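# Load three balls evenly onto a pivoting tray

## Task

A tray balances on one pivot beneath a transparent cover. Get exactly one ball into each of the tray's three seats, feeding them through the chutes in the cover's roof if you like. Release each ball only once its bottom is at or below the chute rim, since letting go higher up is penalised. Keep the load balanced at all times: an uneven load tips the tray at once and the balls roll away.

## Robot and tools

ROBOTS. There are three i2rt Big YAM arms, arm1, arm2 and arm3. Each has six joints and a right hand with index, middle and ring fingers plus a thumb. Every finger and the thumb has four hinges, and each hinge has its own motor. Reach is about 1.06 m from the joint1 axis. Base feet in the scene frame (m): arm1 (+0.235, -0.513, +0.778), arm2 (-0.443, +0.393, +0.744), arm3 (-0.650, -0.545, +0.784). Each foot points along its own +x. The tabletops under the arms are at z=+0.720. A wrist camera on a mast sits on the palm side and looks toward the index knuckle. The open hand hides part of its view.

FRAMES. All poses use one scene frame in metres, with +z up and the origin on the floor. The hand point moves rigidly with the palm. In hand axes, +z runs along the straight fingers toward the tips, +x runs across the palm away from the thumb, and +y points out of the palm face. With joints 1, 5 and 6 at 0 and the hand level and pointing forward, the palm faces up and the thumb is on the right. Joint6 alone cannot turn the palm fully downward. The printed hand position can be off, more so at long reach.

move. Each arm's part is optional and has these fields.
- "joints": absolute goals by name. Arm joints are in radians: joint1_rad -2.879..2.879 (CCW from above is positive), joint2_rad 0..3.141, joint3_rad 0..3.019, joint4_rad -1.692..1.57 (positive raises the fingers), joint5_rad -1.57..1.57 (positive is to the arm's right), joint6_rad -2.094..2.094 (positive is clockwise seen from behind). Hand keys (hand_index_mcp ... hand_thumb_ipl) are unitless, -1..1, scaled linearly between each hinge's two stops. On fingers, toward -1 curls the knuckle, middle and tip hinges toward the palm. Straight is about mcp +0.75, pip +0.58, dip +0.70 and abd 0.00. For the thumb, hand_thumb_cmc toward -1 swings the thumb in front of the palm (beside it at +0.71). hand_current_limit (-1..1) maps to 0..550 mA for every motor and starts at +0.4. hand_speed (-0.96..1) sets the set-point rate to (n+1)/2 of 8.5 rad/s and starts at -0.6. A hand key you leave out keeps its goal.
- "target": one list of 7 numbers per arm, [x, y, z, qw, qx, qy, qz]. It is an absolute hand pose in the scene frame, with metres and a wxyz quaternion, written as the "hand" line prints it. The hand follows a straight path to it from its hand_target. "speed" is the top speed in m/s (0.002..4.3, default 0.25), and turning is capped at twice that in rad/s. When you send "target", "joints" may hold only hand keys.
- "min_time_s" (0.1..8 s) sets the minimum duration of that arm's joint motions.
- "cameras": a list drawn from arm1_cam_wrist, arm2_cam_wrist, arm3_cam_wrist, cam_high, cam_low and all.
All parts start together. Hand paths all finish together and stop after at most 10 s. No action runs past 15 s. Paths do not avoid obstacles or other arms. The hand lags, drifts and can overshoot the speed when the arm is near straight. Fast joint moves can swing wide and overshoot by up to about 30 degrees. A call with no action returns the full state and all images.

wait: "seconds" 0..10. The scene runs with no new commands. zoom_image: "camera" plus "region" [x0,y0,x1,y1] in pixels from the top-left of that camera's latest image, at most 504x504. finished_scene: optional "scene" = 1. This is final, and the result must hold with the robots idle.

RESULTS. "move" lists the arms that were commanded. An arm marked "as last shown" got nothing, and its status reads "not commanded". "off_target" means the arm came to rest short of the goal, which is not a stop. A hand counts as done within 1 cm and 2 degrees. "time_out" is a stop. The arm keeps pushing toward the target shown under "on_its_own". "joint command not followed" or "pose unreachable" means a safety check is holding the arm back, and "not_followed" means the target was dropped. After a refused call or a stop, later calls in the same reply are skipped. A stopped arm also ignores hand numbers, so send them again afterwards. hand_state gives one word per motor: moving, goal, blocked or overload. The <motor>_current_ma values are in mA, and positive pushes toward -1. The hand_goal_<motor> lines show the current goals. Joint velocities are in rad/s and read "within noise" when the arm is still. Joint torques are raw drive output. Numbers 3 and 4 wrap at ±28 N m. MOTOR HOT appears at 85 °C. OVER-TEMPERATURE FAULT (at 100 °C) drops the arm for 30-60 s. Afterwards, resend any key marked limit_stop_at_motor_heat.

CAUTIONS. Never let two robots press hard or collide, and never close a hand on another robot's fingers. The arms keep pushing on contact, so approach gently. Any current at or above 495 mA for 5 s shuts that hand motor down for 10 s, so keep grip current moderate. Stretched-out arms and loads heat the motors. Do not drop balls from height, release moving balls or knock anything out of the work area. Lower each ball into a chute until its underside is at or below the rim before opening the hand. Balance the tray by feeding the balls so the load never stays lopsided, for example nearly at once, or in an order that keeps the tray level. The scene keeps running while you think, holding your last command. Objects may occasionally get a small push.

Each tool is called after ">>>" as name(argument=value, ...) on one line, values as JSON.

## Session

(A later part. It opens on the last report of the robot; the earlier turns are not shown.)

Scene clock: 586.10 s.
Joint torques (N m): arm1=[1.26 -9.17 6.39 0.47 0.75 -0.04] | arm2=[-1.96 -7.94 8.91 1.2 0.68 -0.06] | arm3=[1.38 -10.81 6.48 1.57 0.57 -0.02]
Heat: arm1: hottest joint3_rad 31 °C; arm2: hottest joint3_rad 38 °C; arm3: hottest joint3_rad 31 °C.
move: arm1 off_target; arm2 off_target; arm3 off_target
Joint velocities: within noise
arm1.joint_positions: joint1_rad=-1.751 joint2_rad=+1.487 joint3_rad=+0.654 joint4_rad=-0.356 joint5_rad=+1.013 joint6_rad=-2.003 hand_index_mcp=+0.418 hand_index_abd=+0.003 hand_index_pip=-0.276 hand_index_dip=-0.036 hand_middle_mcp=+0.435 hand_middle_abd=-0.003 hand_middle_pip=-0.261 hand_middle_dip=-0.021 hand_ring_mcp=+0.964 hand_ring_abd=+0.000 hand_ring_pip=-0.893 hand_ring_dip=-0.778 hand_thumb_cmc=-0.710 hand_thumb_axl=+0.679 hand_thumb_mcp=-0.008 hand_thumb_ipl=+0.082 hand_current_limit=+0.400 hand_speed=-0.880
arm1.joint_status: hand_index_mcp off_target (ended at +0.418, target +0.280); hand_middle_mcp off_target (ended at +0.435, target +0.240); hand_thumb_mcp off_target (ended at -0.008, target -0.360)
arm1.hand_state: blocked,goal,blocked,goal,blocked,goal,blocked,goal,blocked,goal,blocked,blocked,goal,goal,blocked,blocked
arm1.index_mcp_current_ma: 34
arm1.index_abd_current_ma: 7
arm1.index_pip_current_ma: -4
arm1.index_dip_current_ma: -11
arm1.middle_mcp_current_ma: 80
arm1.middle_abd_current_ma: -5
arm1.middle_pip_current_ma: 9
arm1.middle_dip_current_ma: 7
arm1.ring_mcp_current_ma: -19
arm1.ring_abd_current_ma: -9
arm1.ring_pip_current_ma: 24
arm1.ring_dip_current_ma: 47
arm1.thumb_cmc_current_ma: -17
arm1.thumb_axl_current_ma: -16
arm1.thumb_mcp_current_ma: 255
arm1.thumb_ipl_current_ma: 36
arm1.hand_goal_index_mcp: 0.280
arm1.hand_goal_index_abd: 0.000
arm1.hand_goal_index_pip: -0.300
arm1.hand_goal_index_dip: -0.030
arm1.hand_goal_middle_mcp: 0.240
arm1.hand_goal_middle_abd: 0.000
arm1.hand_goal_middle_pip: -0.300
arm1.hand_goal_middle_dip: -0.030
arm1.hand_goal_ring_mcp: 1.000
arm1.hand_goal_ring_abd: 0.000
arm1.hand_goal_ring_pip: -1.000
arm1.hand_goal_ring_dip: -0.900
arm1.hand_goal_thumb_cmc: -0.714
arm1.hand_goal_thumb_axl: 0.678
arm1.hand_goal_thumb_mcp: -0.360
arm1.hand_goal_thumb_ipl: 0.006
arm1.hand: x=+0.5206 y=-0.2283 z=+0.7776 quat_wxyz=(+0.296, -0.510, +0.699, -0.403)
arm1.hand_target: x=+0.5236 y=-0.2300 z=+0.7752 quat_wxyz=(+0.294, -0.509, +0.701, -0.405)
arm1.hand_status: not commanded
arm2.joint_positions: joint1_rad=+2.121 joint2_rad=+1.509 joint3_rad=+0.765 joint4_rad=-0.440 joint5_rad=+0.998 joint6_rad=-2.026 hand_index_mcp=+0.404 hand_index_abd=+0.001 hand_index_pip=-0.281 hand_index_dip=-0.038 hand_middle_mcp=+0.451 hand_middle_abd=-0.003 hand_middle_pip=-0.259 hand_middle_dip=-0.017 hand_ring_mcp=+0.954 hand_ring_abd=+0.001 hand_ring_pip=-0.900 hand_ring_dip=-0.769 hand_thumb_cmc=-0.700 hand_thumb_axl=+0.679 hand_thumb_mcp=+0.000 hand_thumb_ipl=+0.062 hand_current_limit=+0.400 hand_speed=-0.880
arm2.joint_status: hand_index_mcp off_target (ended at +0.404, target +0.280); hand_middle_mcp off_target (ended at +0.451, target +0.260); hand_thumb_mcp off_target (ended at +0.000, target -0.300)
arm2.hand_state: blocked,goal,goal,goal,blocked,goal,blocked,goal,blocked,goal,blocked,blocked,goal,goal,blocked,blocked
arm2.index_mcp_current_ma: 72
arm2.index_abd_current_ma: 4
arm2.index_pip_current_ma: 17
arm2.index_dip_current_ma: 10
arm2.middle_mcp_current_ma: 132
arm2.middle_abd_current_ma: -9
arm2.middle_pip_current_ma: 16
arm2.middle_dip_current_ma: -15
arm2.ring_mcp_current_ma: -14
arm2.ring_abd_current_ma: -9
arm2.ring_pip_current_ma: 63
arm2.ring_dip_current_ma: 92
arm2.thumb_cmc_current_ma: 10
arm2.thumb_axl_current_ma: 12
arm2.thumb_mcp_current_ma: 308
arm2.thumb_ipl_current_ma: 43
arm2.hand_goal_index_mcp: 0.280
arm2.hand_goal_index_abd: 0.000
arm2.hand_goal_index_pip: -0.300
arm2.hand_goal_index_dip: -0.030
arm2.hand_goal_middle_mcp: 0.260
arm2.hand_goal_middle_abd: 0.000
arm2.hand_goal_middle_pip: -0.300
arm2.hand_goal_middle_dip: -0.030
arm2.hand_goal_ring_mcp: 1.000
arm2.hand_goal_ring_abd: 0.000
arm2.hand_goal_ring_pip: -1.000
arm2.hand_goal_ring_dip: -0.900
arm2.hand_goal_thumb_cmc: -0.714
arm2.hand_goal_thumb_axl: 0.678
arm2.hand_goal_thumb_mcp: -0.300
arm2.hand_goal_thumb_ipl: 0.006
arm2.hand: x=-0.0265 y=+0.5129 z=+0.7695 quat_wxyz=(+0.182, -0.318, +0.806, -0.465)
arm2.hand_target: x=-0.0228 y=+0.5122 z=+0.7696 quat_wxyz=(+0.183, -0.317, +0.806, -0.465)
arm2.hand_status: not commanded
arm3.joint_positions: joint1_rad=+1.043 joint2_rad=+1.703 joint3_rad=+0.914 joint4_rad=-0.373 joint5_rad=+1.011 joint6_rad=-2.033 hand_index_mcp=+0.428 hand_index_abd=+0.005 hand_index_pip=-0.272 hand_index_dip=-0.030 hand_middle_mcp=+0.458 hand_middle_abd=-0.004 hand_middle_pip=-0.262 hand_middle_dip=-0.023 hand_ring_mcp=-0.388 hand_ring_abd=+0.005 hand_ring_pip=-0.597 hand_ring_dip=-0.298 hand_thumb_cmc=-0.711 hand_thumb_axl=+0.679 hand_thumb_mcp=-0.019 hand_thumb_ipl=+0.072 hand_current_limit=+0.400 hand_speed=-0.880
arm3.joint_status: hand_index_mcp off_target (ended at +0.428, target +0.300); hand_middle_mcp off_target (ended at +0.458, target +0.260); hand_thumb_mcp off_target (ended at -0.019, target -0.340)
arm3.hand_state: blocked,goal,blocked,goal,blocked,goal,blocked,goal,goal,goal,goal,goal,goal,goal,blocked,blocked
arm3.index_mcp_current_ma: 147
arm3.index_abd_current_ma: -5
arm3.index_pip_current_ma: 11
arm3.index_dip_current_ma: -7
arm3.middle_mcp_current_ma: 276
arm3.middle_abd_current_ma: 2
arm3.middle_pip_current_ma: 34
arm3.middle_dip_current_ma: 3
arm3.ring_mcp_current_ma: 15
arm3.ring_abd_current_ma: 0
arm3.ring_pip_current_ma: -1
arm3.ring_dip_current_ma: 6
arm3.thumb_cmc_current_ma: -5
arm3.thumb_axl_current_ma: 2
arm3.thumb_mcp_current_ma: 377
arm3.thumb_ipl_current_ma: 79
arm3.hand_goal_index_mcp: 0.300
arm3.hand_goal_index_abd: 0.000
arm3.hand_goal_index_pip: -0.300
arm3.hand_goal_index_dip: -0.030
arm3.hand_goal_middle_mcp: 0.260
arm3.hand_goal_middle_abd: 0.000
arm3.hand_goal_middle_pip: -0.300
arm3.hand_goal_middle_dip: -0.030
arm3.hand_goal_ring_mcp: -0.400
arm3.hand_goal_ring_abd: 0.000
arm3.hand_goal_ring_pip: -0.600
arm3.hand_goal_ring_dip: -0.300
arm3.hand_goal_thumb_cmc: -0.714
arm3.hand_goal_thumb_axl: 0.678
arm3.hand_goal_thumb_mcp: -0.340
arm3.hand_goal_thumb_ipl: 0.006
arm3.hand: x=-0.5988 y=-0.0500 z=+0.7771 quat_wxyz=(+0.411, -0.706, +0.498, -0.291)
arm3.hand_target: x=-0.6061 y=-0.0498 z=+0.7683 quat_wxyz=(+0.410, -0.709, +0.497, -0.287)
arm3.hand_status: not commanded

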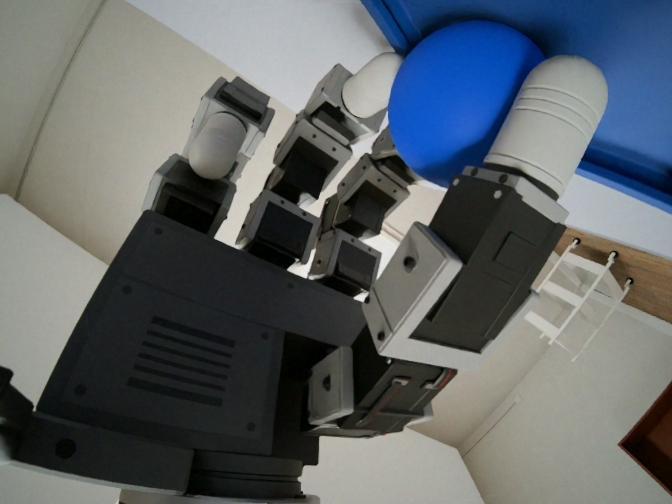

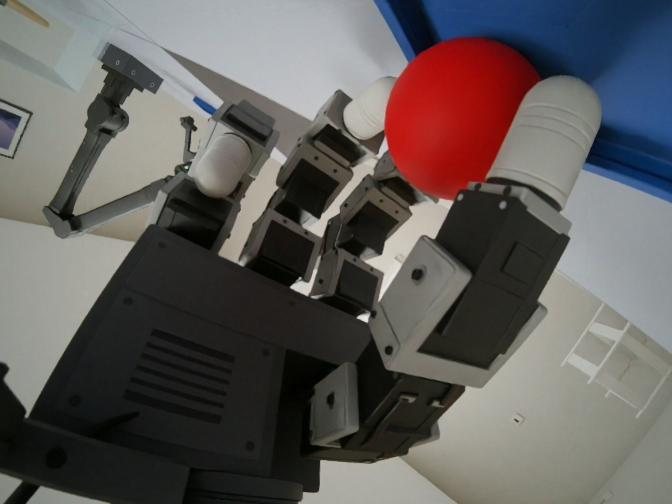

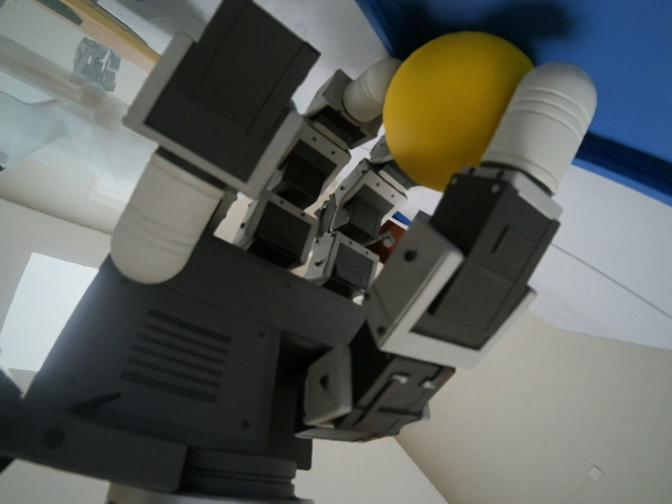

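>>> move(arm1={"target": [0.5225, -0.2295, 0.850, 0.2939, -0.5091, 0.7006, -0.4045], "speed": 0.08}, arm2={"target": [-0.0240, 0.5125, 0.845, 0.1833, -0.3175, 0.8058, -0.4652], "speed": 0.08}, arm3={"target": [-0.6045, -0.0500, 0.850, 0.4096, -0.7094, 0.4968, -0.2868], "speed": 0.08}, cameras=["arm1_cam_wrist","arm2_cam_wrist","arm3_cam_wrist","cam_low"])

Scene clock: 590.63 s.
Joint torques (N m): arm1=[1.67 -10.29 11.22 -0.28 0.94 0.05] | arm2=[-1.79 -9.29 14.64 0.47 0.81 -0.02] | arm3=[1.26 -12.34 10.7 0.94 0.7 -0.07]
Heat: arm1: hottest joint3_rad 31 °C; arm2: hottest joint3_rad 38 °C; arm3: hottest joint3_rad 31 °C.
move: arm1 off_target; arm2 off_target; arm3 off_target
Joint velocities: within noise
arm1.joint_positions: joint1_rad=-1.751 joint2_rad=+1.343 joint3_rad=+0.696 joint4_rad=-0.604 joint5_rad=+1.010 joint6_rad=-2.004 hand_index_mcp=+0.419 hand_index_abd=+0.007 hand_index_pip=-0.248 hand_index_dip=-0.010 hand_middle_mcp=+0.426 hand_middle_abd=-0.003 hand_middle_pip=-0.235 hand_middle_dip=-0.001 hand_ring_mcp=+0.964 hand_ring_abd=+0.000 hand_ring_pip=-0.893 hand_ring_dip=-0.778 hand_thumb_cmc=-0.698 hand_thumb_axl=+0.679 hand_thumb_mcp=-0.019 hand_thumb_ipl=+0.084 hand_current_limit=+0.400 hand_speed=-0.880
arm1.joint_status: not commanded
arm1.hand_state: blocked,goal,blocked,goal,blocked,goal,blocked,blocked,blocked,goal,blocked,blocked,goal,goal,blocked,blocked
arm1.index_mcp_current_ma: 51
arm1.index_abd_current_ma: 4
arm1.index_pip_current_ma: 0
arm1.index_dip_current_ma: -8
arm1.middle_mcp_current_ma: 66
arm1.middle_abd_current_ma: 4
arm1.middle_pip_current_ma: 15
arm1.middle_dip_current_ma: 14
arm1.ring_mcp_current_ma: -12
arm1.ring_abd_current_ma: -14
arm1.ring_pip_current_ma: 27
arm1.ring_dip_current_ma: 35
arm1.thumb_cmc_current_ma: -13
arm1.thumb_axl_current_ma: -9
arm1.thumb_mcp_current_ma: 252
arm1.thumb_ipl_current_ma: 25
arm1.hand_goal_index_mcp: 0.280
arm1.hand_goal_index_abd: 0.000
arm1.hand_goal_index_pip: -0.300
arm1.hand_goal_index_dip: -0.030
arm1.hand_goal_middle_mcp: 0.240
arm1.hand_goal_middle_abd: 0.000
arm1.hand_goal_middle_pip: -0.300
arm1.hand_goal_middle_dip: -0.030
arm1.hand_goal_ring_mcp: 1.000
arm1.hand_goal_ring_abd: 0.000
arm1.hand_goal_ring_pip: -1.000
arm1.hand_goal_ring_dip: -0.900
arm1.hand_goal_thumb_cmc: -0.714
arm1.hand_goal_thumb_axl: 0.678
arm1.hand_goal_thumb_mcp: -0.360
arm1.hand_goal_thumb_ipl: 0.006
arm1.hand: x=+0.5097 y=-0.2467 z=+0.8267 quat_wxyz=(+0.271, -0.526, +0.693, -0.413)
arm1.hand_target: x=+0.5220 y=-0.2304 z=+0.8502 quat_wxyz=(+0.294, -0.509, +0.701, -0.404)
arm1.hand_status: off_target (0.032 m and 3.5 deg from the pose sent, 0.073 m and 0.4 deg at the start)
arm2.joint_positions: joint1_rad=+2.121 joint2_rad=+1.394 joint3_rad=+0.805 joint4_rad=-0.663 joint5_rad=+0.996 joint6_rad=-2.027 hand_index_mcp=+0.399 hand_index_abd=+0.005 hand_index_pip=-0.262 hand_index_dip=-0.018 hand_middle_mcp=+0.442 hand_middle_abd=-0.003 hand_middle_pip=-0.234 hand_middle_dip=+0.000 hand_ring_mcp=+0.954 hand_ring_abd=+0.001 hand_ring_pip=-0.900 hand_ring_dip=-0.769 hand_thumb_cmc=-0.700 hand_thumb_axl=+0.679 hand_thumb_mcp=-0.007 hand_thumb_ipl=+0.065 hand_current_limit=+0.400 hand_speed=-0.880
arm2.joint_status: not commanded
arm2.hand_state: blocked,goal,blocked,goal,blocked,goal,blocked,blocked,blocked,goal,blocked,blocked,goal,goal,blocked,blocked
arm2.index_mcp_current_ma: 80
arm2.index_abd_current_ma: 9
arm2.index_pip_current_ma: 22
arm2.index_dip_current_ma: 7
arm2.middle_mcp_current_ma: 134
arm2.middle_abd_current_ma: -7
arm2.middle_pip_current_ma: 25
arm2.middle_dip_current_ma: 10
arm2.ring_mcp_current_ma: -21
arm2.ring_abd_current_ma: -8
arm2.ring_pip_current_ma: 59
arm2.ring_dip_current_ma: 78
arm2.thumb_cmc_current_ma: 13
arm2.thumb_axl_current_ma: -7
arm2.thumb_mcp_current_ma: 320
arm2.thumb_ipl_current_ma: 44
arm2.hand_goal_index_mcp: 0.280
arm2.hand_goal_index_abd: 0.000
arm2.hand_goal_index_pip: -0.300
arm2.hand_goal_index_dip: -0.030
arm2.hand_goal_middle_mcp: 0.260
arm2.hand_goal_middle_abd: 0.000
arm2.hand_goal_middle_pip: -0.300
arm2.hand_goal_middle_dip: -0.030
arm2.hand_goal_ring_mcp: 1.000
arm2.hand_goal_ring_abd: 0.000
arm2.hand_goal_ring_pip: -1.000
arm2.hand_goal_ring_dip: -0.900
arm2.hand_goal_thumb_cmc: -0.714
arm2.hand_goal_thumb_axl: 0.678
arm2.hand_goal_thumb_mcp: -0.300
arm2.hand_goal_thumb_ipl: 0.006
arm2.hand: x=-0.0471 y=+0.5018 z=+0.8140 quat_wxyz=(+0.153, -0.336, +0.803, -0.467)
arm2.hand_target: x=-0.0255 y=+0.5116 z=+0.8452 quat_wxyz=(+0.183, -0.317, +0.806, -0.465)
arm2.hand_status: off_target (0.040 m and 4.1 deg from the pose sent, 0.076 m and 0.2 deg at the start)
arm3.joint_positions: joint1_rad=+1.043 joint2_rad=+1.575 joint3_rad=+0.949 joint4_rad=-0.583 joint5_rad=+1.007 joint6_rad=-2.033 hand_index_mcp=+0.422 hand_index_abd=+0.006 hand_index_pip=-0.260 hand_index_dip=-0.016 hand_middle_mcp=+0.443 hand_middle_abd=-0.004 hand_middle_pip=-0.242 hand_middle_dip=-0.011 hand_ring_mcp=-0.388 hand_ring_abd=+0.005 hand_ring_pip=-0.597 hand_ring_dip=-0.298 hand_thumb_cmc=-0.705 hand_thumb_axl=+0.679 hand_thumb_mcp=-0.019 hand_thumb_ipl=+0.073 hand_current_limit=+0.400 hand_speed=-0.880
arm3.joint_status: not commanded
arm3.hand_state: blocked,goal,blocked,goal,blocked,goal,blocked,goal,goal,goal,goal,goal,goal,goal,blocked,blocked
arm3.index_mcp_current_ma: 138
arm3.index_abd_current_ma: -6
arm3.index_pip_current_ma: 18
arm3.index_dip_current_ma: 0
arm3.middle_mcp_current_ma: 245
arm3.middle_abd_current_ma: 3
arm3.middle_pip_current_ma: 59
arm3.middle_dip_current_ma: 6
arm3.ring_mcp_current_ma: 6
arm3.ring_abd_current_ma: 5
arm3.ring_pip_current_ma: -6
arm3.ring_dip_current_ma: 5
arm3.thumb_cmc_current_ma: -13
arm3.thumb_axl_current_ma: 7
arm3.thumb_mcp_current_ma: 382
arm3.thumb_ipl_current_ma: 92
arm3.hand_goal_index_mcp: 0.300
arm3.hand_goal_index_abd: 0.000
arm3.hand_goal_index_pip: -0.300
arm3.hand_goal_index_dip: -0.030
arm3.hand_goal_middle_mcp: 0.260
arm3.hand_goal_middle_abd: 0.000
arm3.hand_goal_middle_pip: -0.300
arm3.hand_goal_middle_dip: -0.030
arm3.hand_goal_ring_mcp: -0.400
arm3.hand_goal_ring_abd: 0.000
arm3.hand_goal_ring_pip: -0.600
arm3.hand_goal_ring_dip: -0.300
arm3.hand_goal_thumb_cmc: -0.714
arm3.hand_goal_thumb_axl: 0.678
arm3.hand_goal_thumb_mcp: -0.340
arm3.hand_goal_thumb_ipl: 0.006
arm3.hand: x=-0.5975 y=-0.0672 z=+0.8326 quat_wxyz=(+0.394, -0.716, +0.490, -0.302)
arm3.hand_target: x=-0.6044 y=-0.0507 z=+0.8503 quat_wxyz=(+0.410, -0.709, +0.497, -0.287)
arm3.hand_status: off_target (0.025 m and 2.7 deg from the pose sent, 0.073 m and 0.6 deg at the start)

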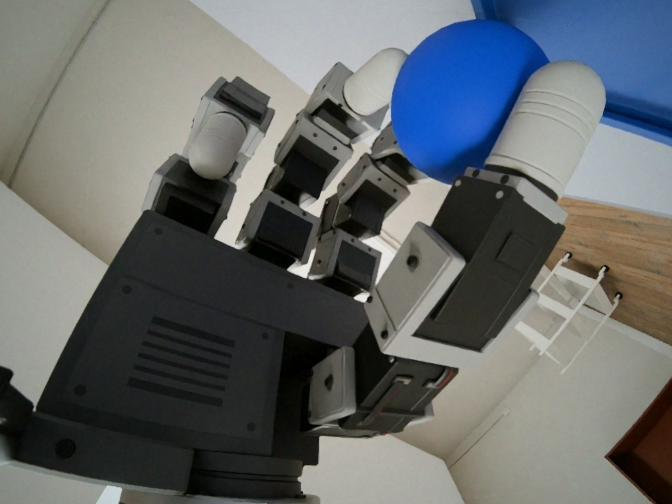

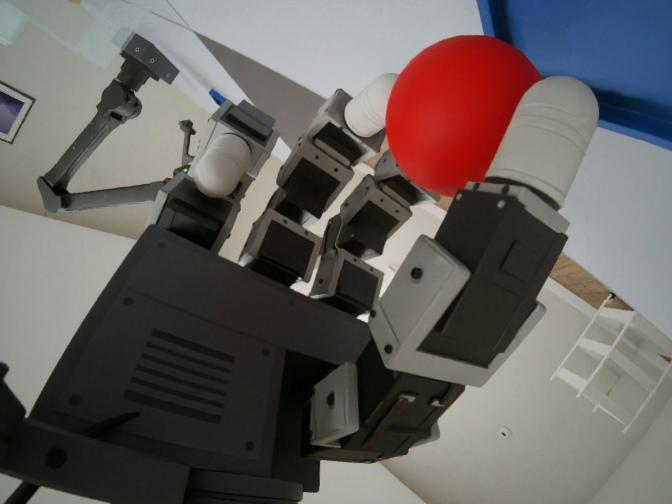

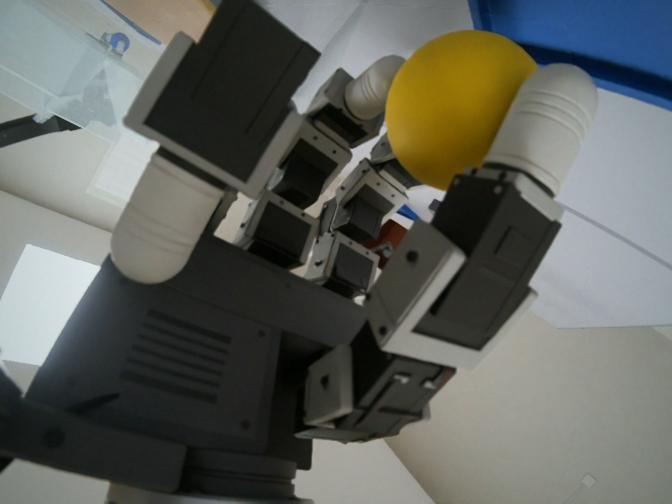

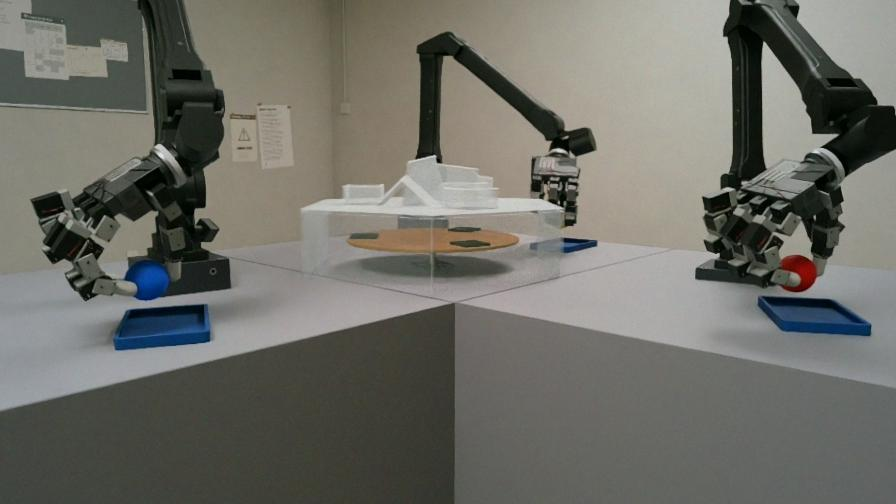

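>>> zoom_image(camera="cam_low", region=[290, 140, 580, 310])

>>> wait(seconds=0.1, cameras=["cam_high"])

>>> zoom_image(camera="cam_high", region=[360, 160, 580, 360])

Scaled by 1.738 from the camera's image (finer frame: 1280x720).

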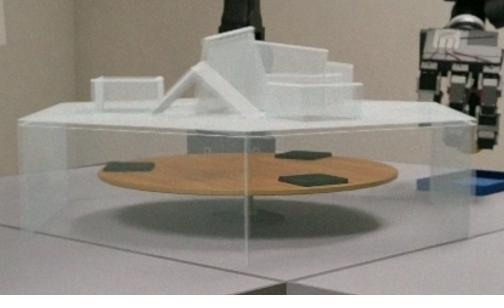

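Scene clock: 596.40 s.
Joint torques (N m): arm1=[1.73 -10.29 11.22 -0.27 0.94 0.05] | arm2=[-1.79 -9.29 14.65 0.47 0.81 -0.02] | arm3=[1.08 -12.34 10.71 0.88 0.69 -0.1]
Heat: arm1: hottest joint3_rad 31 °C; arm2: hottest joint3_rad 38 °C; arm3: hottest joint3_rad 32 °C.
Joint velocities: within noise
arm1.joint_positions: joint1_rad=-1.751 joint2_rad=+1.343 joint3_rad=+0.696 joint4_rad=-0.604 joint5_rad=+1.010 joint6_rad=-2.004 hand_index_mcp=+0.419 hand_index_abd=+0.007 hand_index_pip=-0.248 hand_index_dip=-0.010 hand_middle_mcp=+0.426 hand_middle_abd=-0.003 hand_middle_pip=-0.235 hand_middle_dip=-0.001 hand_ring_mcp=+0.964 hand_ring_abd=+0.000 hand_ring_pip=-0.893 hand_ring_dip=-0.778 hand_thumb_cmc=-0.698 hand_thumb_axl=+0.679 hand_thumb_mcp=-0.019 hand_thumb_ipl=+0.084 hand_current_limit=+0.400 hand_speed=-0.880
arm1.joint_status: not commanded
arm1.hand_state: blocked,goal,blocked,goal,blocked,goal,blocked,blocked,blocked,goal,blocked,blocked,goal,goal,blocked,blocked
arm1.index_mcp_current_ma: 37
arm1.index_abd_current_ma: 3
arm1.index_pip_current_ma: 1
arm1.index_dip_current_ma: 2
arm1.middle_mcp_current_ma: 78
arm1.middle_abd_current_ma: 13
arm1.middle_pip_current_ma: 10
arm1.middle_dip_current_ma: 14
arm1.ring_mcp_current_ma: -7
arm1.ring_abd_current_ma: -2
arm1.ring_pip_current_ma: 23
arm1.ring_dip_current_ma: 35
arm1.thumb_cmc_current_ma: -16
arm1.thumb_axl_current_ma: -5
arm1.thumb_mcp_current_ma: 256
arm1.thumb_ipl_current_ma: 27
arm1.hand_goal_index_mcp: 0.280
arm1.hand_goal_index_abd: 0.000
arm1.hand_goal_index_pip: -0.300
arm1.hand_goal_index_dip: -0.030
arm1.hand_goal_middle_mcp: 0.240
arm1.hand_goal_middle_abd: 0.000
arm1.hand_goal_middle_pip: -0.300
arm1.hand_goal_middle_dip: -0.030
arm1.hand_goal_ring_mcp: 1.000
arm1.hand_goal_ring_abd: 0.000
arm1.hand_goal_ring_pip: -1.000
arm1.hand_goal_ring_dip: -0.900
arm1.hand_goal_thumb_cmc: -0.714
arm1.hand_goal_thumb_axl: 0.678
arm1.hand_goal_thumb_mcp: -0.360
arm1.hand_goal_thumb_ipl: 0.006
arm1.hand: x=+0.5096 y=-0.2468 z=+0.8266 quat_wxyz=(+0.271, -0.526, +0.693, -0.413)
arm1.hand_target: x=+0.5220 y=-0.2304 z=+0.8502 quat_wxyz=(+0.294, -0.509, +0.701, -0.405)
arm1.hand_status: off_target (0.032 m and 3.5 deg from the pose sent, 0.073 m and 0.4 deg at the start)
arm2.joint_positions: joint1_rad=+2.121 joint2_rad=+1.394 joint3_rad=+0.805 joint4_rad=-0.663 joint5_rad=+0.996 joint6_rad=-2.027 hand_index_mcp=+0.399 hand_index_abd=+0.005 hand_index_pip=-0.262 hand_index_dip=-0.018 hand_middle_mcp=+0.442 hand_middle_abd=-0.003 hand_middle_pip=-0.234 hand_middle_dip=+0.000 hand_ring_mcp=+0.954 hand_ring_abd=+0.001 hand_ring_pip=-0.900 hand_ring_dip=-0.769 hand_thumb_cmc=-0.700 hand_thumb_axl=+0.679 hand_thumb_mcp=-0.007 hand_thumb_ipl=+0.065 hand_current_limit=+0.400 hand_speed=-0.880
arm2.joint_status: not commanded
arm2.hand_state: blocked,goal,blocked,goal,blocked,goal,blocked,blocked,blocked,goal,blocked,blocked,goal,goal,blocked,blocked
arm2.index_mcp_current_ma: 77
arm2.index_abd_current_ma: -1
arm2.index_pip_current_ma: 29
arm2.index_dip_current_ma: 22
arm2.middle_mcp_current_ma: 123
arm2.middle_abd_current_ma: 2
arm2.middle_pip_current_ma: 41
arm2.middle_dip_current_ma: 14
arm2.ring_mcp_current_ma: -19
arm2.ring_abd_current_ma: -14
arm2.ring_pip_current_ma: 52
arm2.ring_dip_current_ma: 76
arm2.thumb_cmc_current_ma: 10
arm2.thumb_axl_current_ma: 0
arm2.thumb_mcp_current_ma: 310
arm2.thumb_ipl_current_ma: 46
arm2.hand_goal_index_mcp: 0.280
arm2.hand_goal_index_abd: 0.000
arm2.hand_goal_index_pip: -0.300
arm2.hand_goal_index_dip: -0.030
arm2.hand_goal_middle_mcp: 0.260
arm2.hand_goal_middle_abd: 0.000
arm2.hand_goal_middle_pip: -0.300
arm2.hand_goal_middle_dip: -0.030
arm2.hand_goal_ring_mcp: 1.000
arm2.hand_goal_ring_abd: 0.000
arm2.hand_goal_ring_pip: -1.000
arm2.hand_goal_ring_dip: -0.900
arm2.hand_goal_thumb_cmc: -0.714
arm2.hand_goal_thumb_axl: 0.678
arm2.hand_goal_thumb_mcp: -0.300
arm2.hand_goal_thumb_ipl: 0.006
arm2.hand: x=-0.0472 y=+0.5017 z=+0.8139 quat_wxyz=(+0.153, -0.336, +0.803, -0.467)
arm2.hand_target: x=-0.0255 y=+0.5116 z=+0.8452 quat_wxyz=(+0.183, -0.317, +0.806, -0.465)
arm2.hand_status: off_target (0.040 m and 4.1 deg from the pose sent, 0.076 m and 0.2 deg at the start)
arm3.joint_positions: joint1_rad=+1.043 joint2_rad=+1.575 joint3_rad=+0.949 joint4_rad=-0.583 joint5_rad=+1.007 joint6_rad=-2.033 hand_index_mcp=+0.422 hand_index_abd=+0.006 hand_index_pip=-0.260 hand_index_dip=-0.016 hand_middle_mcp=+0.443 hand_middle_abd=-0.004 hand_middle_pip=-0.242 hand_middle_dip=-0.011 hand_ring_mcp=-0.388 hand_ring_abd=+0.005 hand_ring_pip=-0.597 hand_ring_dip=-0.298 hand_thumb_cmc=-0.705 hand_thumb_axl=+0.679 hand_thumb_mcp=-0.019 hand_thumb_ipl=+0.073 hand_current_limit=+0.400 hand_speed=-0.880
arm3.joint_status: not commanded
arm3.hand_state: blocked,goal,blocked,goal,blocked,goal,blocked,goal,goal,goal,goal,goal,goal,goal,blocked,blocked
arm3.index_mcp_current_ma: 138
arm3.index_abd_current_ma: -10
arm3.index_pip_current_ma: 20
arm3.index_dip_current_ma: 5
arm3.middle_mcp_current_ma: 243
arm3.middle_abd_current_ma: -5
arm3.middle_pip_current_ma: 58
arm3.middle_dip_current_ma: 8
arm3.ring_mcp_current_ma: 6
arm3.ring_abd_current_ma: -2
arm3.ring_pip_current_ma: -3
arm3.ring_dip_current_ma: 6
arm3.thumb_cmc_current_ma: -5
arm3.thumb_axl_current_ma: 11
arm3.thumb_mcp_current_ma: 386
arm3.thumb_ipl_current_ma: 81
arm3.hand_goal_index_mcp: 0.300
arm3.hand_goal_index_abd: 0.000
arm3.hand_goal_index_pip: -0.300
arm3.hand_goal_index_dip: -0.030
arm3.hand_goal_middle_mcp: 0.260
arm3.hand_goal_middle_abd: 0.000
arm3.hand_goal_middle_pip: -0.300
arm3.hand_goal_middle_dip: -0.030
arm3.hand_goal_ring_mcp: -0.400
arm3.hand_goal_ring_abd: 0.000
arm3.hand_goal_ring_pip: -0.600
arm3.hand_goal_ring_dip: -0.300
arm3.hand_goal_thumb_cmc: -0.714
arm3.hand_goal_thumb_axl: 0.678
arm3.hand_goal_thumb_mcp: -0.340
arm3.hand_goal_thumb_ipl: 0.006
arm3.hand: x=-0.5974 y=-0.0672 z=+0.8326 quat_wxyz=(+0.394, -0.716, +0.490, -0.302)
arm3.hand_target: x=-0.6044 y=-0.0508 z=+0.8503 quat_wxyz=(+0.410, -0.709, +0.497, -0.287)
arm3.hand_status: off_target (0.026 m and 2.7 deg from the pose sent, 0.073 m and 0.6 deg at the start)
wait: 0.10 s; at rest from the start

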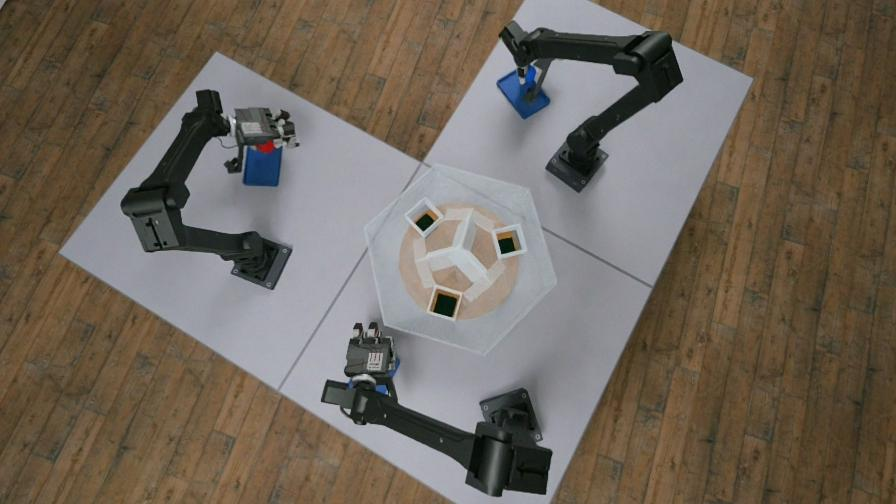

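Scaled by 2.291 from the camera's image (finer frame: 1280x720).

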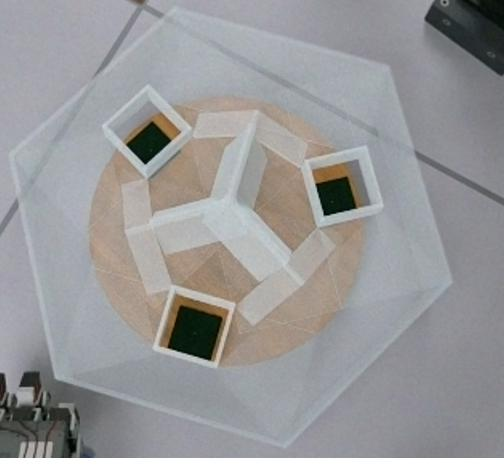

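>>> move(arm1={"target": [0.5225, -0.2295, 1.13, 0.2939, -0.5091, 0.7006, -0.4045], "speed": 0.15}, arm2={"target": [-0.0240, 0.5125, 1.13, 0.1833, -0.3175, 0.8058, -0.4652], "speed": 0.15}, arm3={"target": [-0.6045, -0.0500, 1.13, 0.4096, -0.7094, 0.4968, -0.2868], "speed": 0.15}, cameras=["arm1_cam_wrist","arm2_cam_wrist","arm3_cam_wrist"])

Scene clock: 655.37 s.
Joint torques (N m): arm1=[1.96 -8.35 14.31 -0.27 1.02 0.11] | arm2=[-1.85 -7.53 17.17 0.43 0.81 0.08] | arm3=[1.49 -10.29 13.6 0.95 0.8 -0.03]
Heat: arm1: hottest joint3_rad 33 °C; arm2: hottest joint3_rad 43 °C; arm3: hottest joint3_rad 36 °C.
move: arm1 off_target; arm2 off_target; arm3 off_target
Joint velocities: within noise
arm1.joint_positions: joint1_rad=-1.751 joint2_rad=+1.174 joint3_rad=+1.320 joint4_rad=-1.400 joint5_rad=+1.010 joint6_rad=-1.999 hand_index_mcp=+0.419 hand_index_abd=+0.007 hand_index_pip=-0.246 hand_index_dip=-0.009 hand_middle_mcp=+0.425 hand_middle_abd=-0.003 hand_middle_pip=-0.235 hand_middle_dip=-0.001 hand_ring_mcp=+0.964 hand_ring_abd=+0.000 hand_ring_pip=-0.893 hand_ring_dip=-0.778 hand_thumb_cmc=-0.696 hand_thumb_axl=+0.679 hand_thumb_mcp=-0.020 hand_thumb_ipl=+0.084 hand_current_limit=+0.400 hand_speed=-0.880
arm1.joint_status: not commanded
arm1.hand_state: blocked,goal,blocked,blocked,blocked,goal,blocked,blocked,blocked,goal,blocked,blocked,goal,goal,blocked,blocked
arm1.index_mcp_current_ma: 40
arm1.index_abd_current_ma: -3
arm1.index_pip_current_ma: 9
arm1.index_dip_current_ma: -8
arm1.middle_mcp_current_ma: 79
arm1.middle_abd_current_ma: 19
arm1.middle_pip_current_ma: 18
arm1.middle_dip_current_ma: 15
arm1.ring_mcp_current_ma: -11
arm1.ring_abd_current_ma: -5
arm1.ring_pip_current_ma: 15
arm1.ring_dip_current_ma: 30
arm1.thumb_cmc_current_ma: -7
arm1.thumb_axl_current_ma: -1
arm1.thumb_mcp_current_ma: 246
arm1.thumb_ipl_current_ma: 22
arm1.hand_goal_index_mcp: 0.280
arm1.hand_goal_index_abd: 0.000
arm1.hand_goal_index_pip: -0.300
arm1.hand_goal_index_dip: -0.030
arm1.hand_goal_middle_mcp: 0.240
arm1.hand_goal_middle_abd: 0.000
arm1.hand_goal_middle_pip: -0.300
arm1.hand_goal_middle_dip: -0.030
arm1.hand_goal_ring_mcp: 1.000
arm1.hand_goal_ring_abd: 0.000
arm1.hand_goal_ring_pip: -1.000
arm1.hand_goal_ring_dip: -0.900
arm1.hand_goal_thumb_cmc: -0.714
arm1.hand_goal_thumb_axl: 0.678
arm1.hand_goal_thumb_mcp: -0.360
arm1.hand_goal_thumb_ipl: 0.006
arm1.hand: x=+0.5169 y=-0.2385 z=+1.1040 quat_wxyz=(+0.271, -0.524, +0.694, -0.413)
arm1.hand_target: x=+0.5219 y=-0.2305 z=+1.1296 quat_wxyz=(+0.294, -0.509, +0.700, -0.404)
arm1.hand_status: off_target (0.028 m and 3.4 deg from the pose sent, 0.304 m and 3.5 deg at the start)
arm2.joint_positions: joint1_rad=+2.121 joint2_rad=+1.284 joint3_rad=+1.480 joint4_rad=-1.437 joint5_rad=+0.996 joint6_rad=-2.037 hand_index_mcp=+0.399 hand_index_abd=+0.005 hand_index_pip=-0.260 hand_index_dip=-0.018 hand_middle_mcp=+0.442 hand_middle_abd=-0.003 hand_middle_pip=-0.234 hand_middle_dip=+0.000 hand_ring_mcp=+0.954 hand_ring_abd=+0.001 hand_ring_pip=-0.900 hand_ring_dip=-0.769 hand_thumb_cmc=-0.699 hand_thumb_axl=+0.679 hand_thumb_mcp=-0.007 hand_thumb_ipl=+0.065 hand_current_limit=+0.400 hand_speed=-0.880
arm2.joint_status: not commanded
arm2.hand_state: blocked,goal,blocked,goal,blocked,goal,blocked,blocked,blocked,goal,blocked,blocked,goal,goal,blocked,blocked
arm2.index_mcp_current_ma: 73
arm2.index_abd_current_ma: -2
arm2.index_pip_current_ma: 27
arm2.index_dip_current_ma: 11
arm2.middle_mcp_current_ma: 119
arm2.middle_abd_current_ma: -6
arm2.middle_pip_current_ma: 28
arm2.middle_dip_current_ma: 13
arm2.ring_mcp_current_ma: -31
arm2.ring_abd_current_ma: -14
arm2.ring_pip_current_ma: 79
arm2.ring_dip_current_ma: 77
arm2.thumb_cmc_current_ma: 15
arm2.thumb_axl_current_ma: -13
arm2.thumb_mcp_current_ma: 308
arm2.thumb_ipl_current_ma: 49
arm2.hand_goal_index_mcp: 0.280
arm2.hand_goal_index_abd: 0.000
arm2.hand_goal_index_pip: -0.300
arm2.hand_goal_index_dip: -0.030
arm2.hand_goal_middle_mcp: 0.260
arm2.hand_goal_middle_abd: 0.000
arm2.hand_goal_middle_pip: -0.300
arm2.hand_goal_middle_dip: -0.030
arm2.hand_goal_ring_mcp: 1.000
arm2.hand_goal_ring_abd: 0.000
arm2.hand_goal_ring_pip: -1.000
arm2.hand_goal_ring_dip: -0.900
arm2.hand_goal_thumb_cmc: -0.714
arm2.hand_goal_thumb_axl: 0.678
arm2.hand_goal_thumb_mcp: -0.300
arm2.hand_goal_thumb_ipl: 0.006
arm2.hand: x=-0.0330 y=+0.5096 z=+1.0988 quat_wxyz=(+0.155, -0.337, +0.802, -0.468)
arm2.hand_target: x=-0.0256 y=+0.5117 z=+1.1295 quat_wxyz=(+0.184, -0.318, +0.806, -0.465)
arm2.hand_status: off_target (0.033 m and 4.0 deg from the pose sent, 0.317 m and 4.1 deg at the start)
arm3.joint_positions: joint1_rad=+1.043 joint2_rad=+1.399 joint3_rad=+1.530 joint4_rad=-1.337 joint5_rad=+1.005 joint6_rad=-2.033 hand_index_mcp=+0.422 hand_index_abd=+0.006 hand_index_pip=-0.259 hand_index_dip=-0.016 hand_middle_mcp=+0.443 hand_middle_abd=-0.004 hand_middle_pip=-0.242 hand_middle_dip=-0.011 hand_ring_mcp=-0.388 hand_ring_abd=+0.005 hand_ring_pip=-0.597 hand_ring_dip=-0.298 hand_thumb_cmc=-0.704 hand_thumb_axl=+0.679 hand_thumb_mcp=-0.019 hand_thumb_ipl=+0.073 hand_current_limit=+0.400 hand_speed=-0.880
arm3.joint_status: not commanded
arm3.hand_state: blocked,goal,blocked,goal,blocked,goal,blocked,goal,goal,goal,goal,goal,goal,goal,blocked,blocked
arm3.index_mcp_current_ma: 143
arm3.index_abd_current_ma: 0
arm3.index_pip_current_ma: 23
arm3.index_dip_current_ma: 5
arm3.middle_mcp_current_ma: 244
arm3.middle_abd_current_ma: 1
arm3.middle_pip_current_ma: 52
arm3.middle_dip_current_ma: 10
arm3.ring_mcp_current_ma: 8
arm3.ring_abd_current_ma: 2
arm3.ring_pip_current_ma: -3
arm3.ring_dip_current_ma: 11
arm3.thumb_cmc_current_ma: -5
arm3.thumb_axl_current_ma: 6
arm3.thumb_mcp_current_ma: 381
arm3.thumb_ipl_current_ma: 86
arm3.hand_goal_index_mcp: 0.300
arm3.hand_goal_index_abd: 0.000
arm3.hand_goal_index_pip: -0.300
arm3.hand_goal_index_dip: -0.030
arm3.hand_goal_middle_mcp: 0.260
arm3.hand_goal_middle_abd: 0.000
arm3.hand_goal_middle_pip: -0.300
arm3.hand_goal_middle_dip: -0.030
arm3.hand_goal_ring_mcp: -0.400
arm3.hand_goal_ring_abd: 0.000
arm3.hand_goal_ring_pip: -0.600
arm3.hand_goal_ring_dip: -0.300
arm3.hand_goal_thumb_cmc: -0.714
arm3.hand_goal_thumb_axl: 0.678
arm3.hand_goal_thumb_mcp: -0.340
arm3.hand_goal_thumb_ipl: 0.006
arm3.hand: x=-0.5971 y=-0.0610 z=+1.1130 quat_wxyz=(+0.395, -0.716, +0.491, -0.300)
arm3.hand_target: x=-0.6044 y=-0.0508 z=+1.1298 quat_wxyz=(+0.410, -0.710, +0.497, -0.286)
arm3.hand_status: off_target (0.022 m and 2.5 deg from the pose sent, 0.298 m and 2.7 deg at the start)

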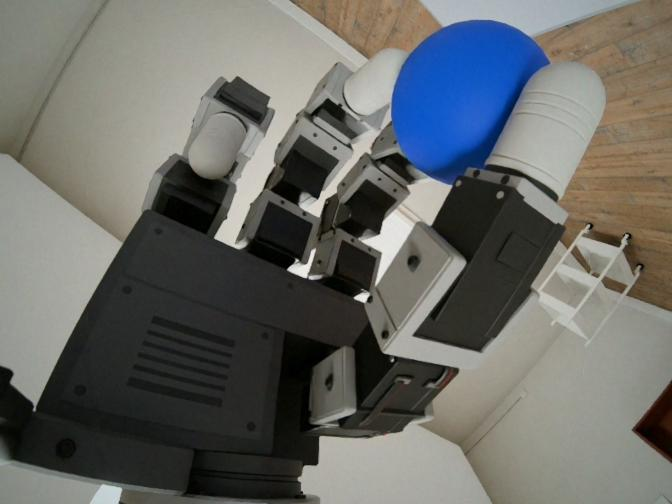

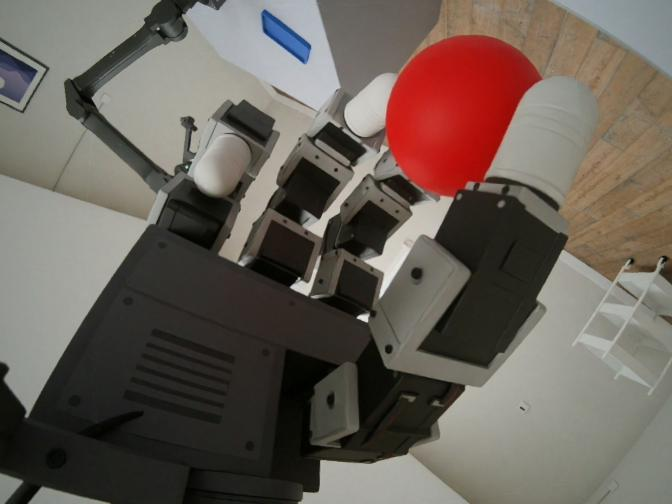

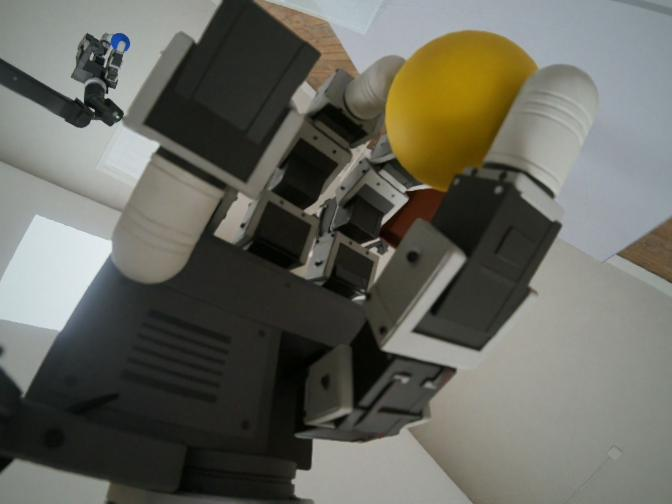

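>>> move(arm1={"joints": {"joint1_rad": 0.169}, "min_time_s": 5}, arm3={"joints": {"joint1_rad": 0.435}, "min_time_s": 3}, cameras=["arm1_cam_wrist","arm3_cam_wrist","cam_high"])

>>> move(arm2={"joints": {"joint1_rad": 0.74}, "min_time_s": 4}, cameras=["arm2_cam_wrist","cam_low","cam_high"])

Scene clock: 663.00 s.
Joint torques (N m): arm1=[2.55 -8 14.3 -0.23 1 0.11] | arm2=[-1.79 -7.82 17.18 0.47 0.81 0.08] | arm3=[-0.21 -10.29 13.64 0.96 0.8 -0.04]
Heat: arm1: hottest joint3_rad 34 °C; arm2: hottest joint3_rad 46 °C; arm3: hottest joint3_rad 35 °C.
move: arm1 done; arm3 done
Joint velocities: within noise
arm1.joint_positions: joint1_rad=+0.162 joint2_rad=+1.174 joint3_rad=+1.320 joint4_rad=-1.400 joint5_rad=+1.010 joint6_rad=-1.998 hand_index_mcp=+0.419 hand_index_abd=+0.007 hand_index_pip=-0.245 hand_index_dip=-0.009 hand_middle_mcp=+0.424 hand_middle_abd=-0.003 hand_middle_pip=-0.234 hand_middle_dip=-0.001 hand_ring_mcp=+0.964 hand_ring_abd=+0.000 hand_ring_pip=-0.893 hand_ring_dip=-0.778 hand_thumb_cmc=-0.694 hand_thumb_axl=+0.679 hand_thumb_mcp=-0.020 hand_thumb_ipl=+0.085 hand_current_limit=+0.400 hand_speed=-0.880
arm1.joint_status: all done
arm1.hand_state: blocked,goal,blocked,blocked,blocked,goal,blocked,blocked,blocked,goal,blocked,blocked,goal,goal,blocked,blocked
arm1.index_mcp_current_ma: 25
arm1.index_abd_current_ma: 2
arm1.index_pip_current_ma: 0
arm1.index_dip_current_ma: -9
arm1.middle_mcp_current_ma: 74
arm1.middle_abd_current_ma: 11
arm1.middle_pip_current_ma: 13
arm1.middle_dip_current_ma: 9
arm1.ring_mcp_current_ma: -9
arm1.ring_abd_current_ma: -17
arm1.ring_pip_current_ma: 20
arm1.ring_dip_current_ma: 32
arm1.thumb_cmc_current_ma: -11
arm1.thumb_axl_current_ma: 1
arm1.thumb_mcp_current_ma: 240
arm1.thumb_ipl_current_ma: 22
arm1.hand_goal_index_mcp: 0.280
arm1.hand_goal_index_abd: 0.000
arm1.hand_goal_index_pip: -0.300
arm1.hand_goal_index_dip: -0.030
arm1.hand_goal_middle_mcp: 0.240
arm1.hand_goal_middle_abd: 0.000
arm1.hand_goal_middle_pip: -0.300
arm1.hand_goal_middle_dip: -0.030
arm1.hand_goal_ring_mcp: 1.000
arm1.hand_goal_ring_abd: 0.000
arm1.hand_goal_ring_pip: -1.000
arm1.hand_goal_ring_dip: -0.900
arm1.hand_goal_thumb_cmc: -0.714
arm1.hand_goal_thumb_axl: 0.678
arm1.hand_goal_thumb_mcp: -0.360
arm1.hand_goal_thumb_ipl: 0.006
arm1.hand: x=-0.1125 y=-0.3409 z=+1.1108 quat_wxyz=(+0.496, -0.868, -0.024, -0.009)
arm1.hand_target: x=-0.1222 y=-0.3411 z=+1.1366 quat_wxyz=(+0.502, -0.864, -0.011, +0.016)
arm1.hand_status: not commanded
arm2: as last shown
arm2.index_mcp_current_ma: 68
arm2.index_pip_current_ma: 11
arm2.index_dip_current_ma: 2
arm2.middle_mcp_current_ma: 125
arm2.middle_pip_current_ma: 34
arm2.middle_dip_current_ma: 11
arm2.ring_mcp_current_ma: -6
arm2.ring_abd_current_ma: 2
arm2.ring_pip_current_ma: 54
arm2.thumb_cmc_current_ma: 6
arm2.thumb_axl_current_ma: 8
arm2.thumb_mcp_current_ma: 310
arm2.thumb_ipl_current_ma: 40
arm3.joint_positions: joint1_rad=+0.443 joint2_rad=+1.399 joint3_rad=+1.530 joint4_rad=-1.337 joint5_rad=+1.005 joint6_rad=-2.032 hand_index_mcp=+0.421 hand_index_abd=+0.006 hand_index_pip=-0.259 hand_index_dip=-0.016 hand_middle_mcp=+0.441 hand_middle_abd=-0.004 hand_middle_pip=-0.241 hand_middle_dip=-0.011 hand_ring_mcp=-0.388 hand_ring_abd=+0.005 hand_ring_pip=-0.597 hand_ring_dip=-0.298 hand_thumb_cmc=-0.703 hand_thumb_axl=+0.679 hand_thumb_mcp=-0.019 hand_thumb_ipl=+0.074 hand_current_limit=+0.400 hand_speed=-0.880
arm3.joint_status: all done
arm3.hand_state: blocked,goal,blocked,goal,blocked,goal,blocked,goal,goal,goal,goal,goal,goal,goal,blocked,blocked
arm3.index_mcp_current_ma: 141
arm3.index_abd_current_ma: -7
arm3.index_pip_current_ma: 20
arm3.index_dip_current_ma: -2
arm3.middle_mcp_current_ma: 243
arm3.middle_abd_current_ma: 6
arm3.middle_pip_current_ma: 54
arm3.middle_dip_current_ma: 8
arm3.ring_mcp_current_ma: 3
arm3.ring_abd_current_ma: -1
arm3.ring_pip_current_ma: -2
arm3.ring_dip_current_ma: 7
arm3.thumb_cmc_current_ma: -2
arm3.thumb_axl_current_ma: 10
arm3.thumb_mcp_current_ma: 385
arm3.thumb_ipl_current_ma: 87
arm3.hand_goal_index_mcp: 0.300
arm3.hand_goal_index_abd: 0.000
arm3.hand_goal_index_pip: -0.300
arm3.hand_goal_index_dip: -0.030
arm3.hand_goal_middle_mcp: 0.260
arm3.hand_goal_middle_abd: 0.000
arm3.hand_goal_middle_pip: -0.300
arm3.hand_goal_middle_dip: -0.030
arm3.hand_goal_ring_mcp: -0.400
arm3.hand_goal_ring_abd: 0.000
arm3.hand_goal_ring_pip: -0.600
arm3.hand_goal_ring_dip: -0.300
arm3.hand_goal_thumb_cmc: -0.714
arm3.hand_goal_thumb_axl: 0.678
arm3.hand_goal_thumb_mcp: -0.340
arm3.hand_goal_thumb_ipl: 0.006
arm3.hand: x=-0.3353 y=-0.1740 z=+1.1135 quat_wxyz=(+0.290, -0.538, +0.679, -0.407)
arm3.hand_target: x=-0.3275 y=-0.1683 z=+1.1303 quat_wxyz=(+0.304, -0.523, +0.688, -0.401)
arm3.hand_status: not commanded

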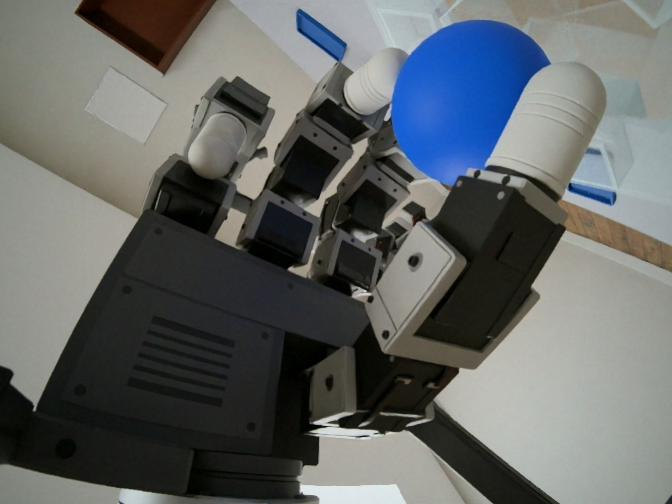

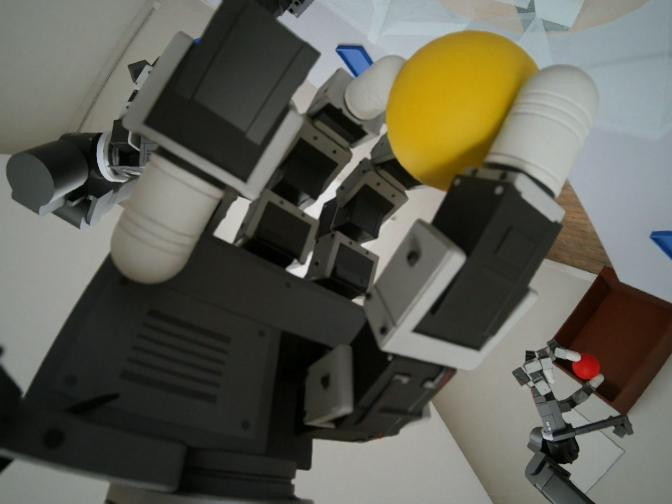

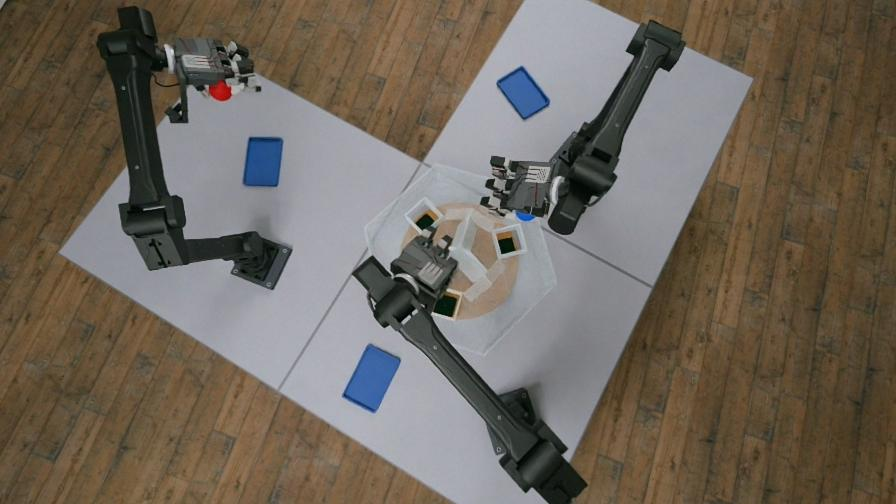

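Scene clock: 667.43 s.
Joint torques (N m): arm1=[2.43 -8.06 14.27 -0.21 1 0.1] | arm2=[-1.73 -7.77 17.16 0.5 0.82 0.09] | arm3=[-0.21 -10.29 13.64 0.9 0.79 -0.04]
Heat: arm1: hottest joint3_rad 35 °C; arm2: hottest joint3_rad 48 °C; arm3: hottest joint3_rad 35 °C.
move: arm2 done
Joint velocities: within noise
arm1, arm3: as last shown
arm1.index_mcp_current_ma: 40
arm1.index_abd_current_ma: 7
arm1.index_pip_current_ma: 8
arm1.index_dip_current_ma: -11
arm1.middle_mcp_current_ma: 73
arm1.middle_abd_current_ma: 15
arm1.middle_pip_current_ma: 23
arm1.middle_dip_current_ma: 10
arm1.ring_mcp_current_ma: -10
arm1.ring_dip_current_ma: 33
arm1.thumb_mcp_current_ma: 237
arm1.thumb_ipl_current_ma: 23
arm2.joint_positions: joint1_rad=+0.741 joint2_rad=+1.284 joint3_rad=+1.480 joint4_rad=-1.438 joint5_rad=+0.995 joint6_rad=-2.037 hand_index_mcp=+0.399 hand_index_abd=+0.007 hand_index_pip=-0.258 hand_index_dip=-0.018 hand_middle_mcp=+0.441 hand_middle_abd=-0.003 hand_middle_pip=-0.232 hand_middle_dip=+0.000 hand_ring_mcp=+0.954 hand_ring_abd=+0.001 hand_ring_pip=-0.900 hand_ring_dip=-0.769 hand_thumb_cmc=-0.697 hand_thumb_axl=+0.679 hand_thumb_mcp=-0.008 hand_thumb_ipl=+0.066 hand_current_limit=+0.400 hand_speed=-0.880
arm2.joint_status: all done
arm2.hand_state: blocked,goal,blocked,goal,blocked,goal,blocked,blocked,blocked,goal,blocked,blocked,goal,goal,blocked,blocked
arm2.index_mcp_current_ma: 67
arm2.index_abd_current_ma: -1
arm2.index_pip_current_ma: 31
arm2.index_dip_current_ma: 15
arm2.middle_mcp_current_ma: 123
arm2.middle_abd_current_ma: 5
arm2.middle_pip_current_ma: 38
arm2.middle_dip_current_ma: 7
arm2.ring_mcp_current_ma: -3
arm2.ring_abd_current_ma: -16
arm2.ring_pip_current_ma: 69
arm2.ring_dip_current_ma: 91
arm2.thumb_cmc_current_ma: 21
arm2.thumb_axl_current_ma: 4
arm2.thumb_mcp_current_ma: 305
arm2.thumb_ipl_current_ma: 35
arm2.hand_goal_index_mcp: 0.280
arm2.hand_goal_index_abd: 0.000
arm2.hand_goal_index_pip: -0.300
arm2.hand_goal_index_dip: -0.030
arm2.hand_goal_middle_mcp: 0.260
arm2.hand_goal_middle_abd: 0.000
arm2.hand_goal_middle_pip: -0.300
arm2.hand_goal_middle_dip: -0.030
arm2.hand_goal_ring_mcp: 1.000
arm2.hand_goal_ring_abd: 0.000
arm2.hand_goal_ring_pip: -1.000
arm2.hand_goal_ring_dip: -0.900
arm2.hand_goal_thumb_cmc: -0.714
arm2.hand_goal_thumb_axl: 0.678
arm2.hand_goal_thumb_mcp: -0.300
arm2.hand_goal_thumb_ipl: 0.006
arm2.hand: x=-0.2515 y=+0.0119 z=+1.0982 quat_wxyz=(-0.178, +0.250, +0.834, -0.459)
arm2.hand_target: x=-0.2472 y=+0.0053 z=+1.1289 quat_wxyz=(-0.154, +0.267, +0.824, -0.475)
arm2.hand_status: not commanded
arm3.index_mcp_current_ma: 140
arm3.index_abd_current_ma: -10
arm3.index_pip_current_ma: 29
arm3.index_dip_current_ma: 1
arm3.middle_mcp_current_ma: 242
arm3.middle_abd_current_ma: -5
arm3.middle_dip_current_ma: 7
arm3.ring_mcp_current_ma: 7
arm3.ring_abd_current_ma: 3
arm3.ring_dip_current_ma: 8
arm3.thumb_cmc_current_ma: -4
arm3.thumb_axl_current_ma: 11
arm3.thumb_mcp_current_ma: 376
pictures: arm2_cam_wrist, cam_high, cam_low

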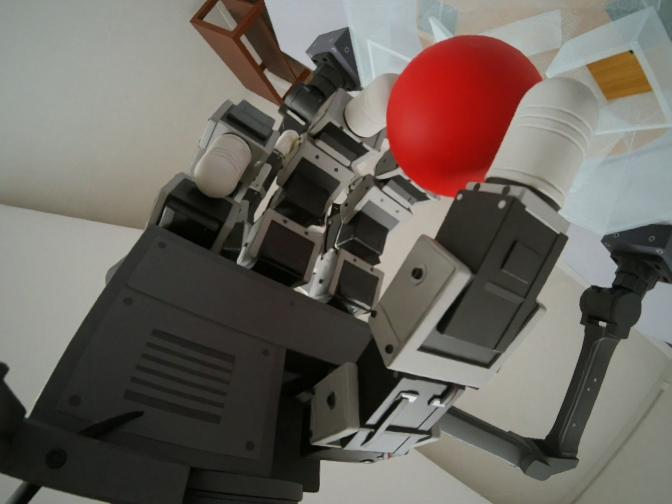

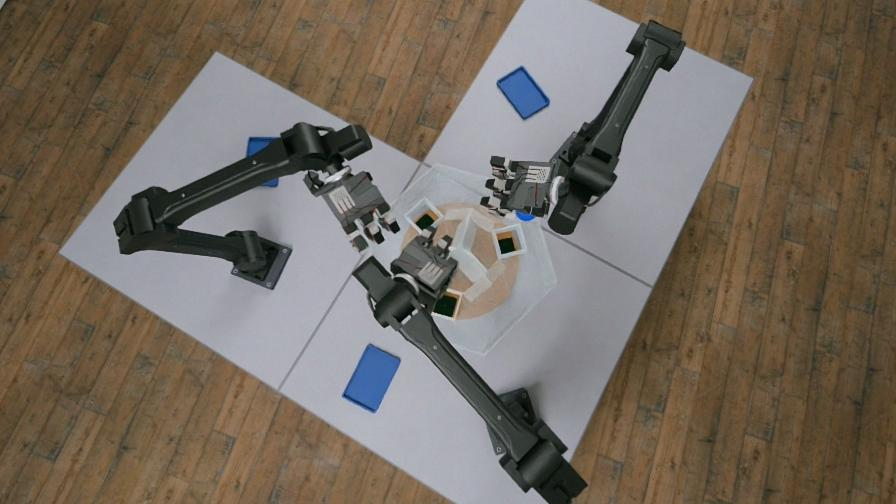

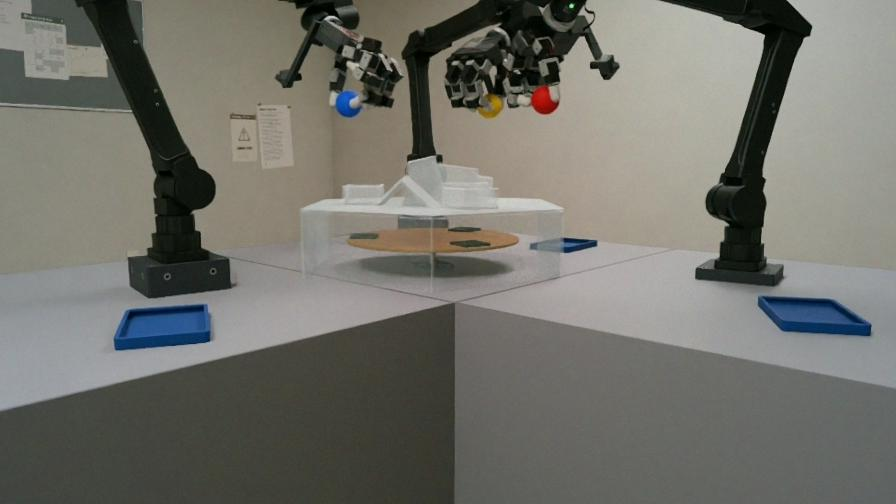

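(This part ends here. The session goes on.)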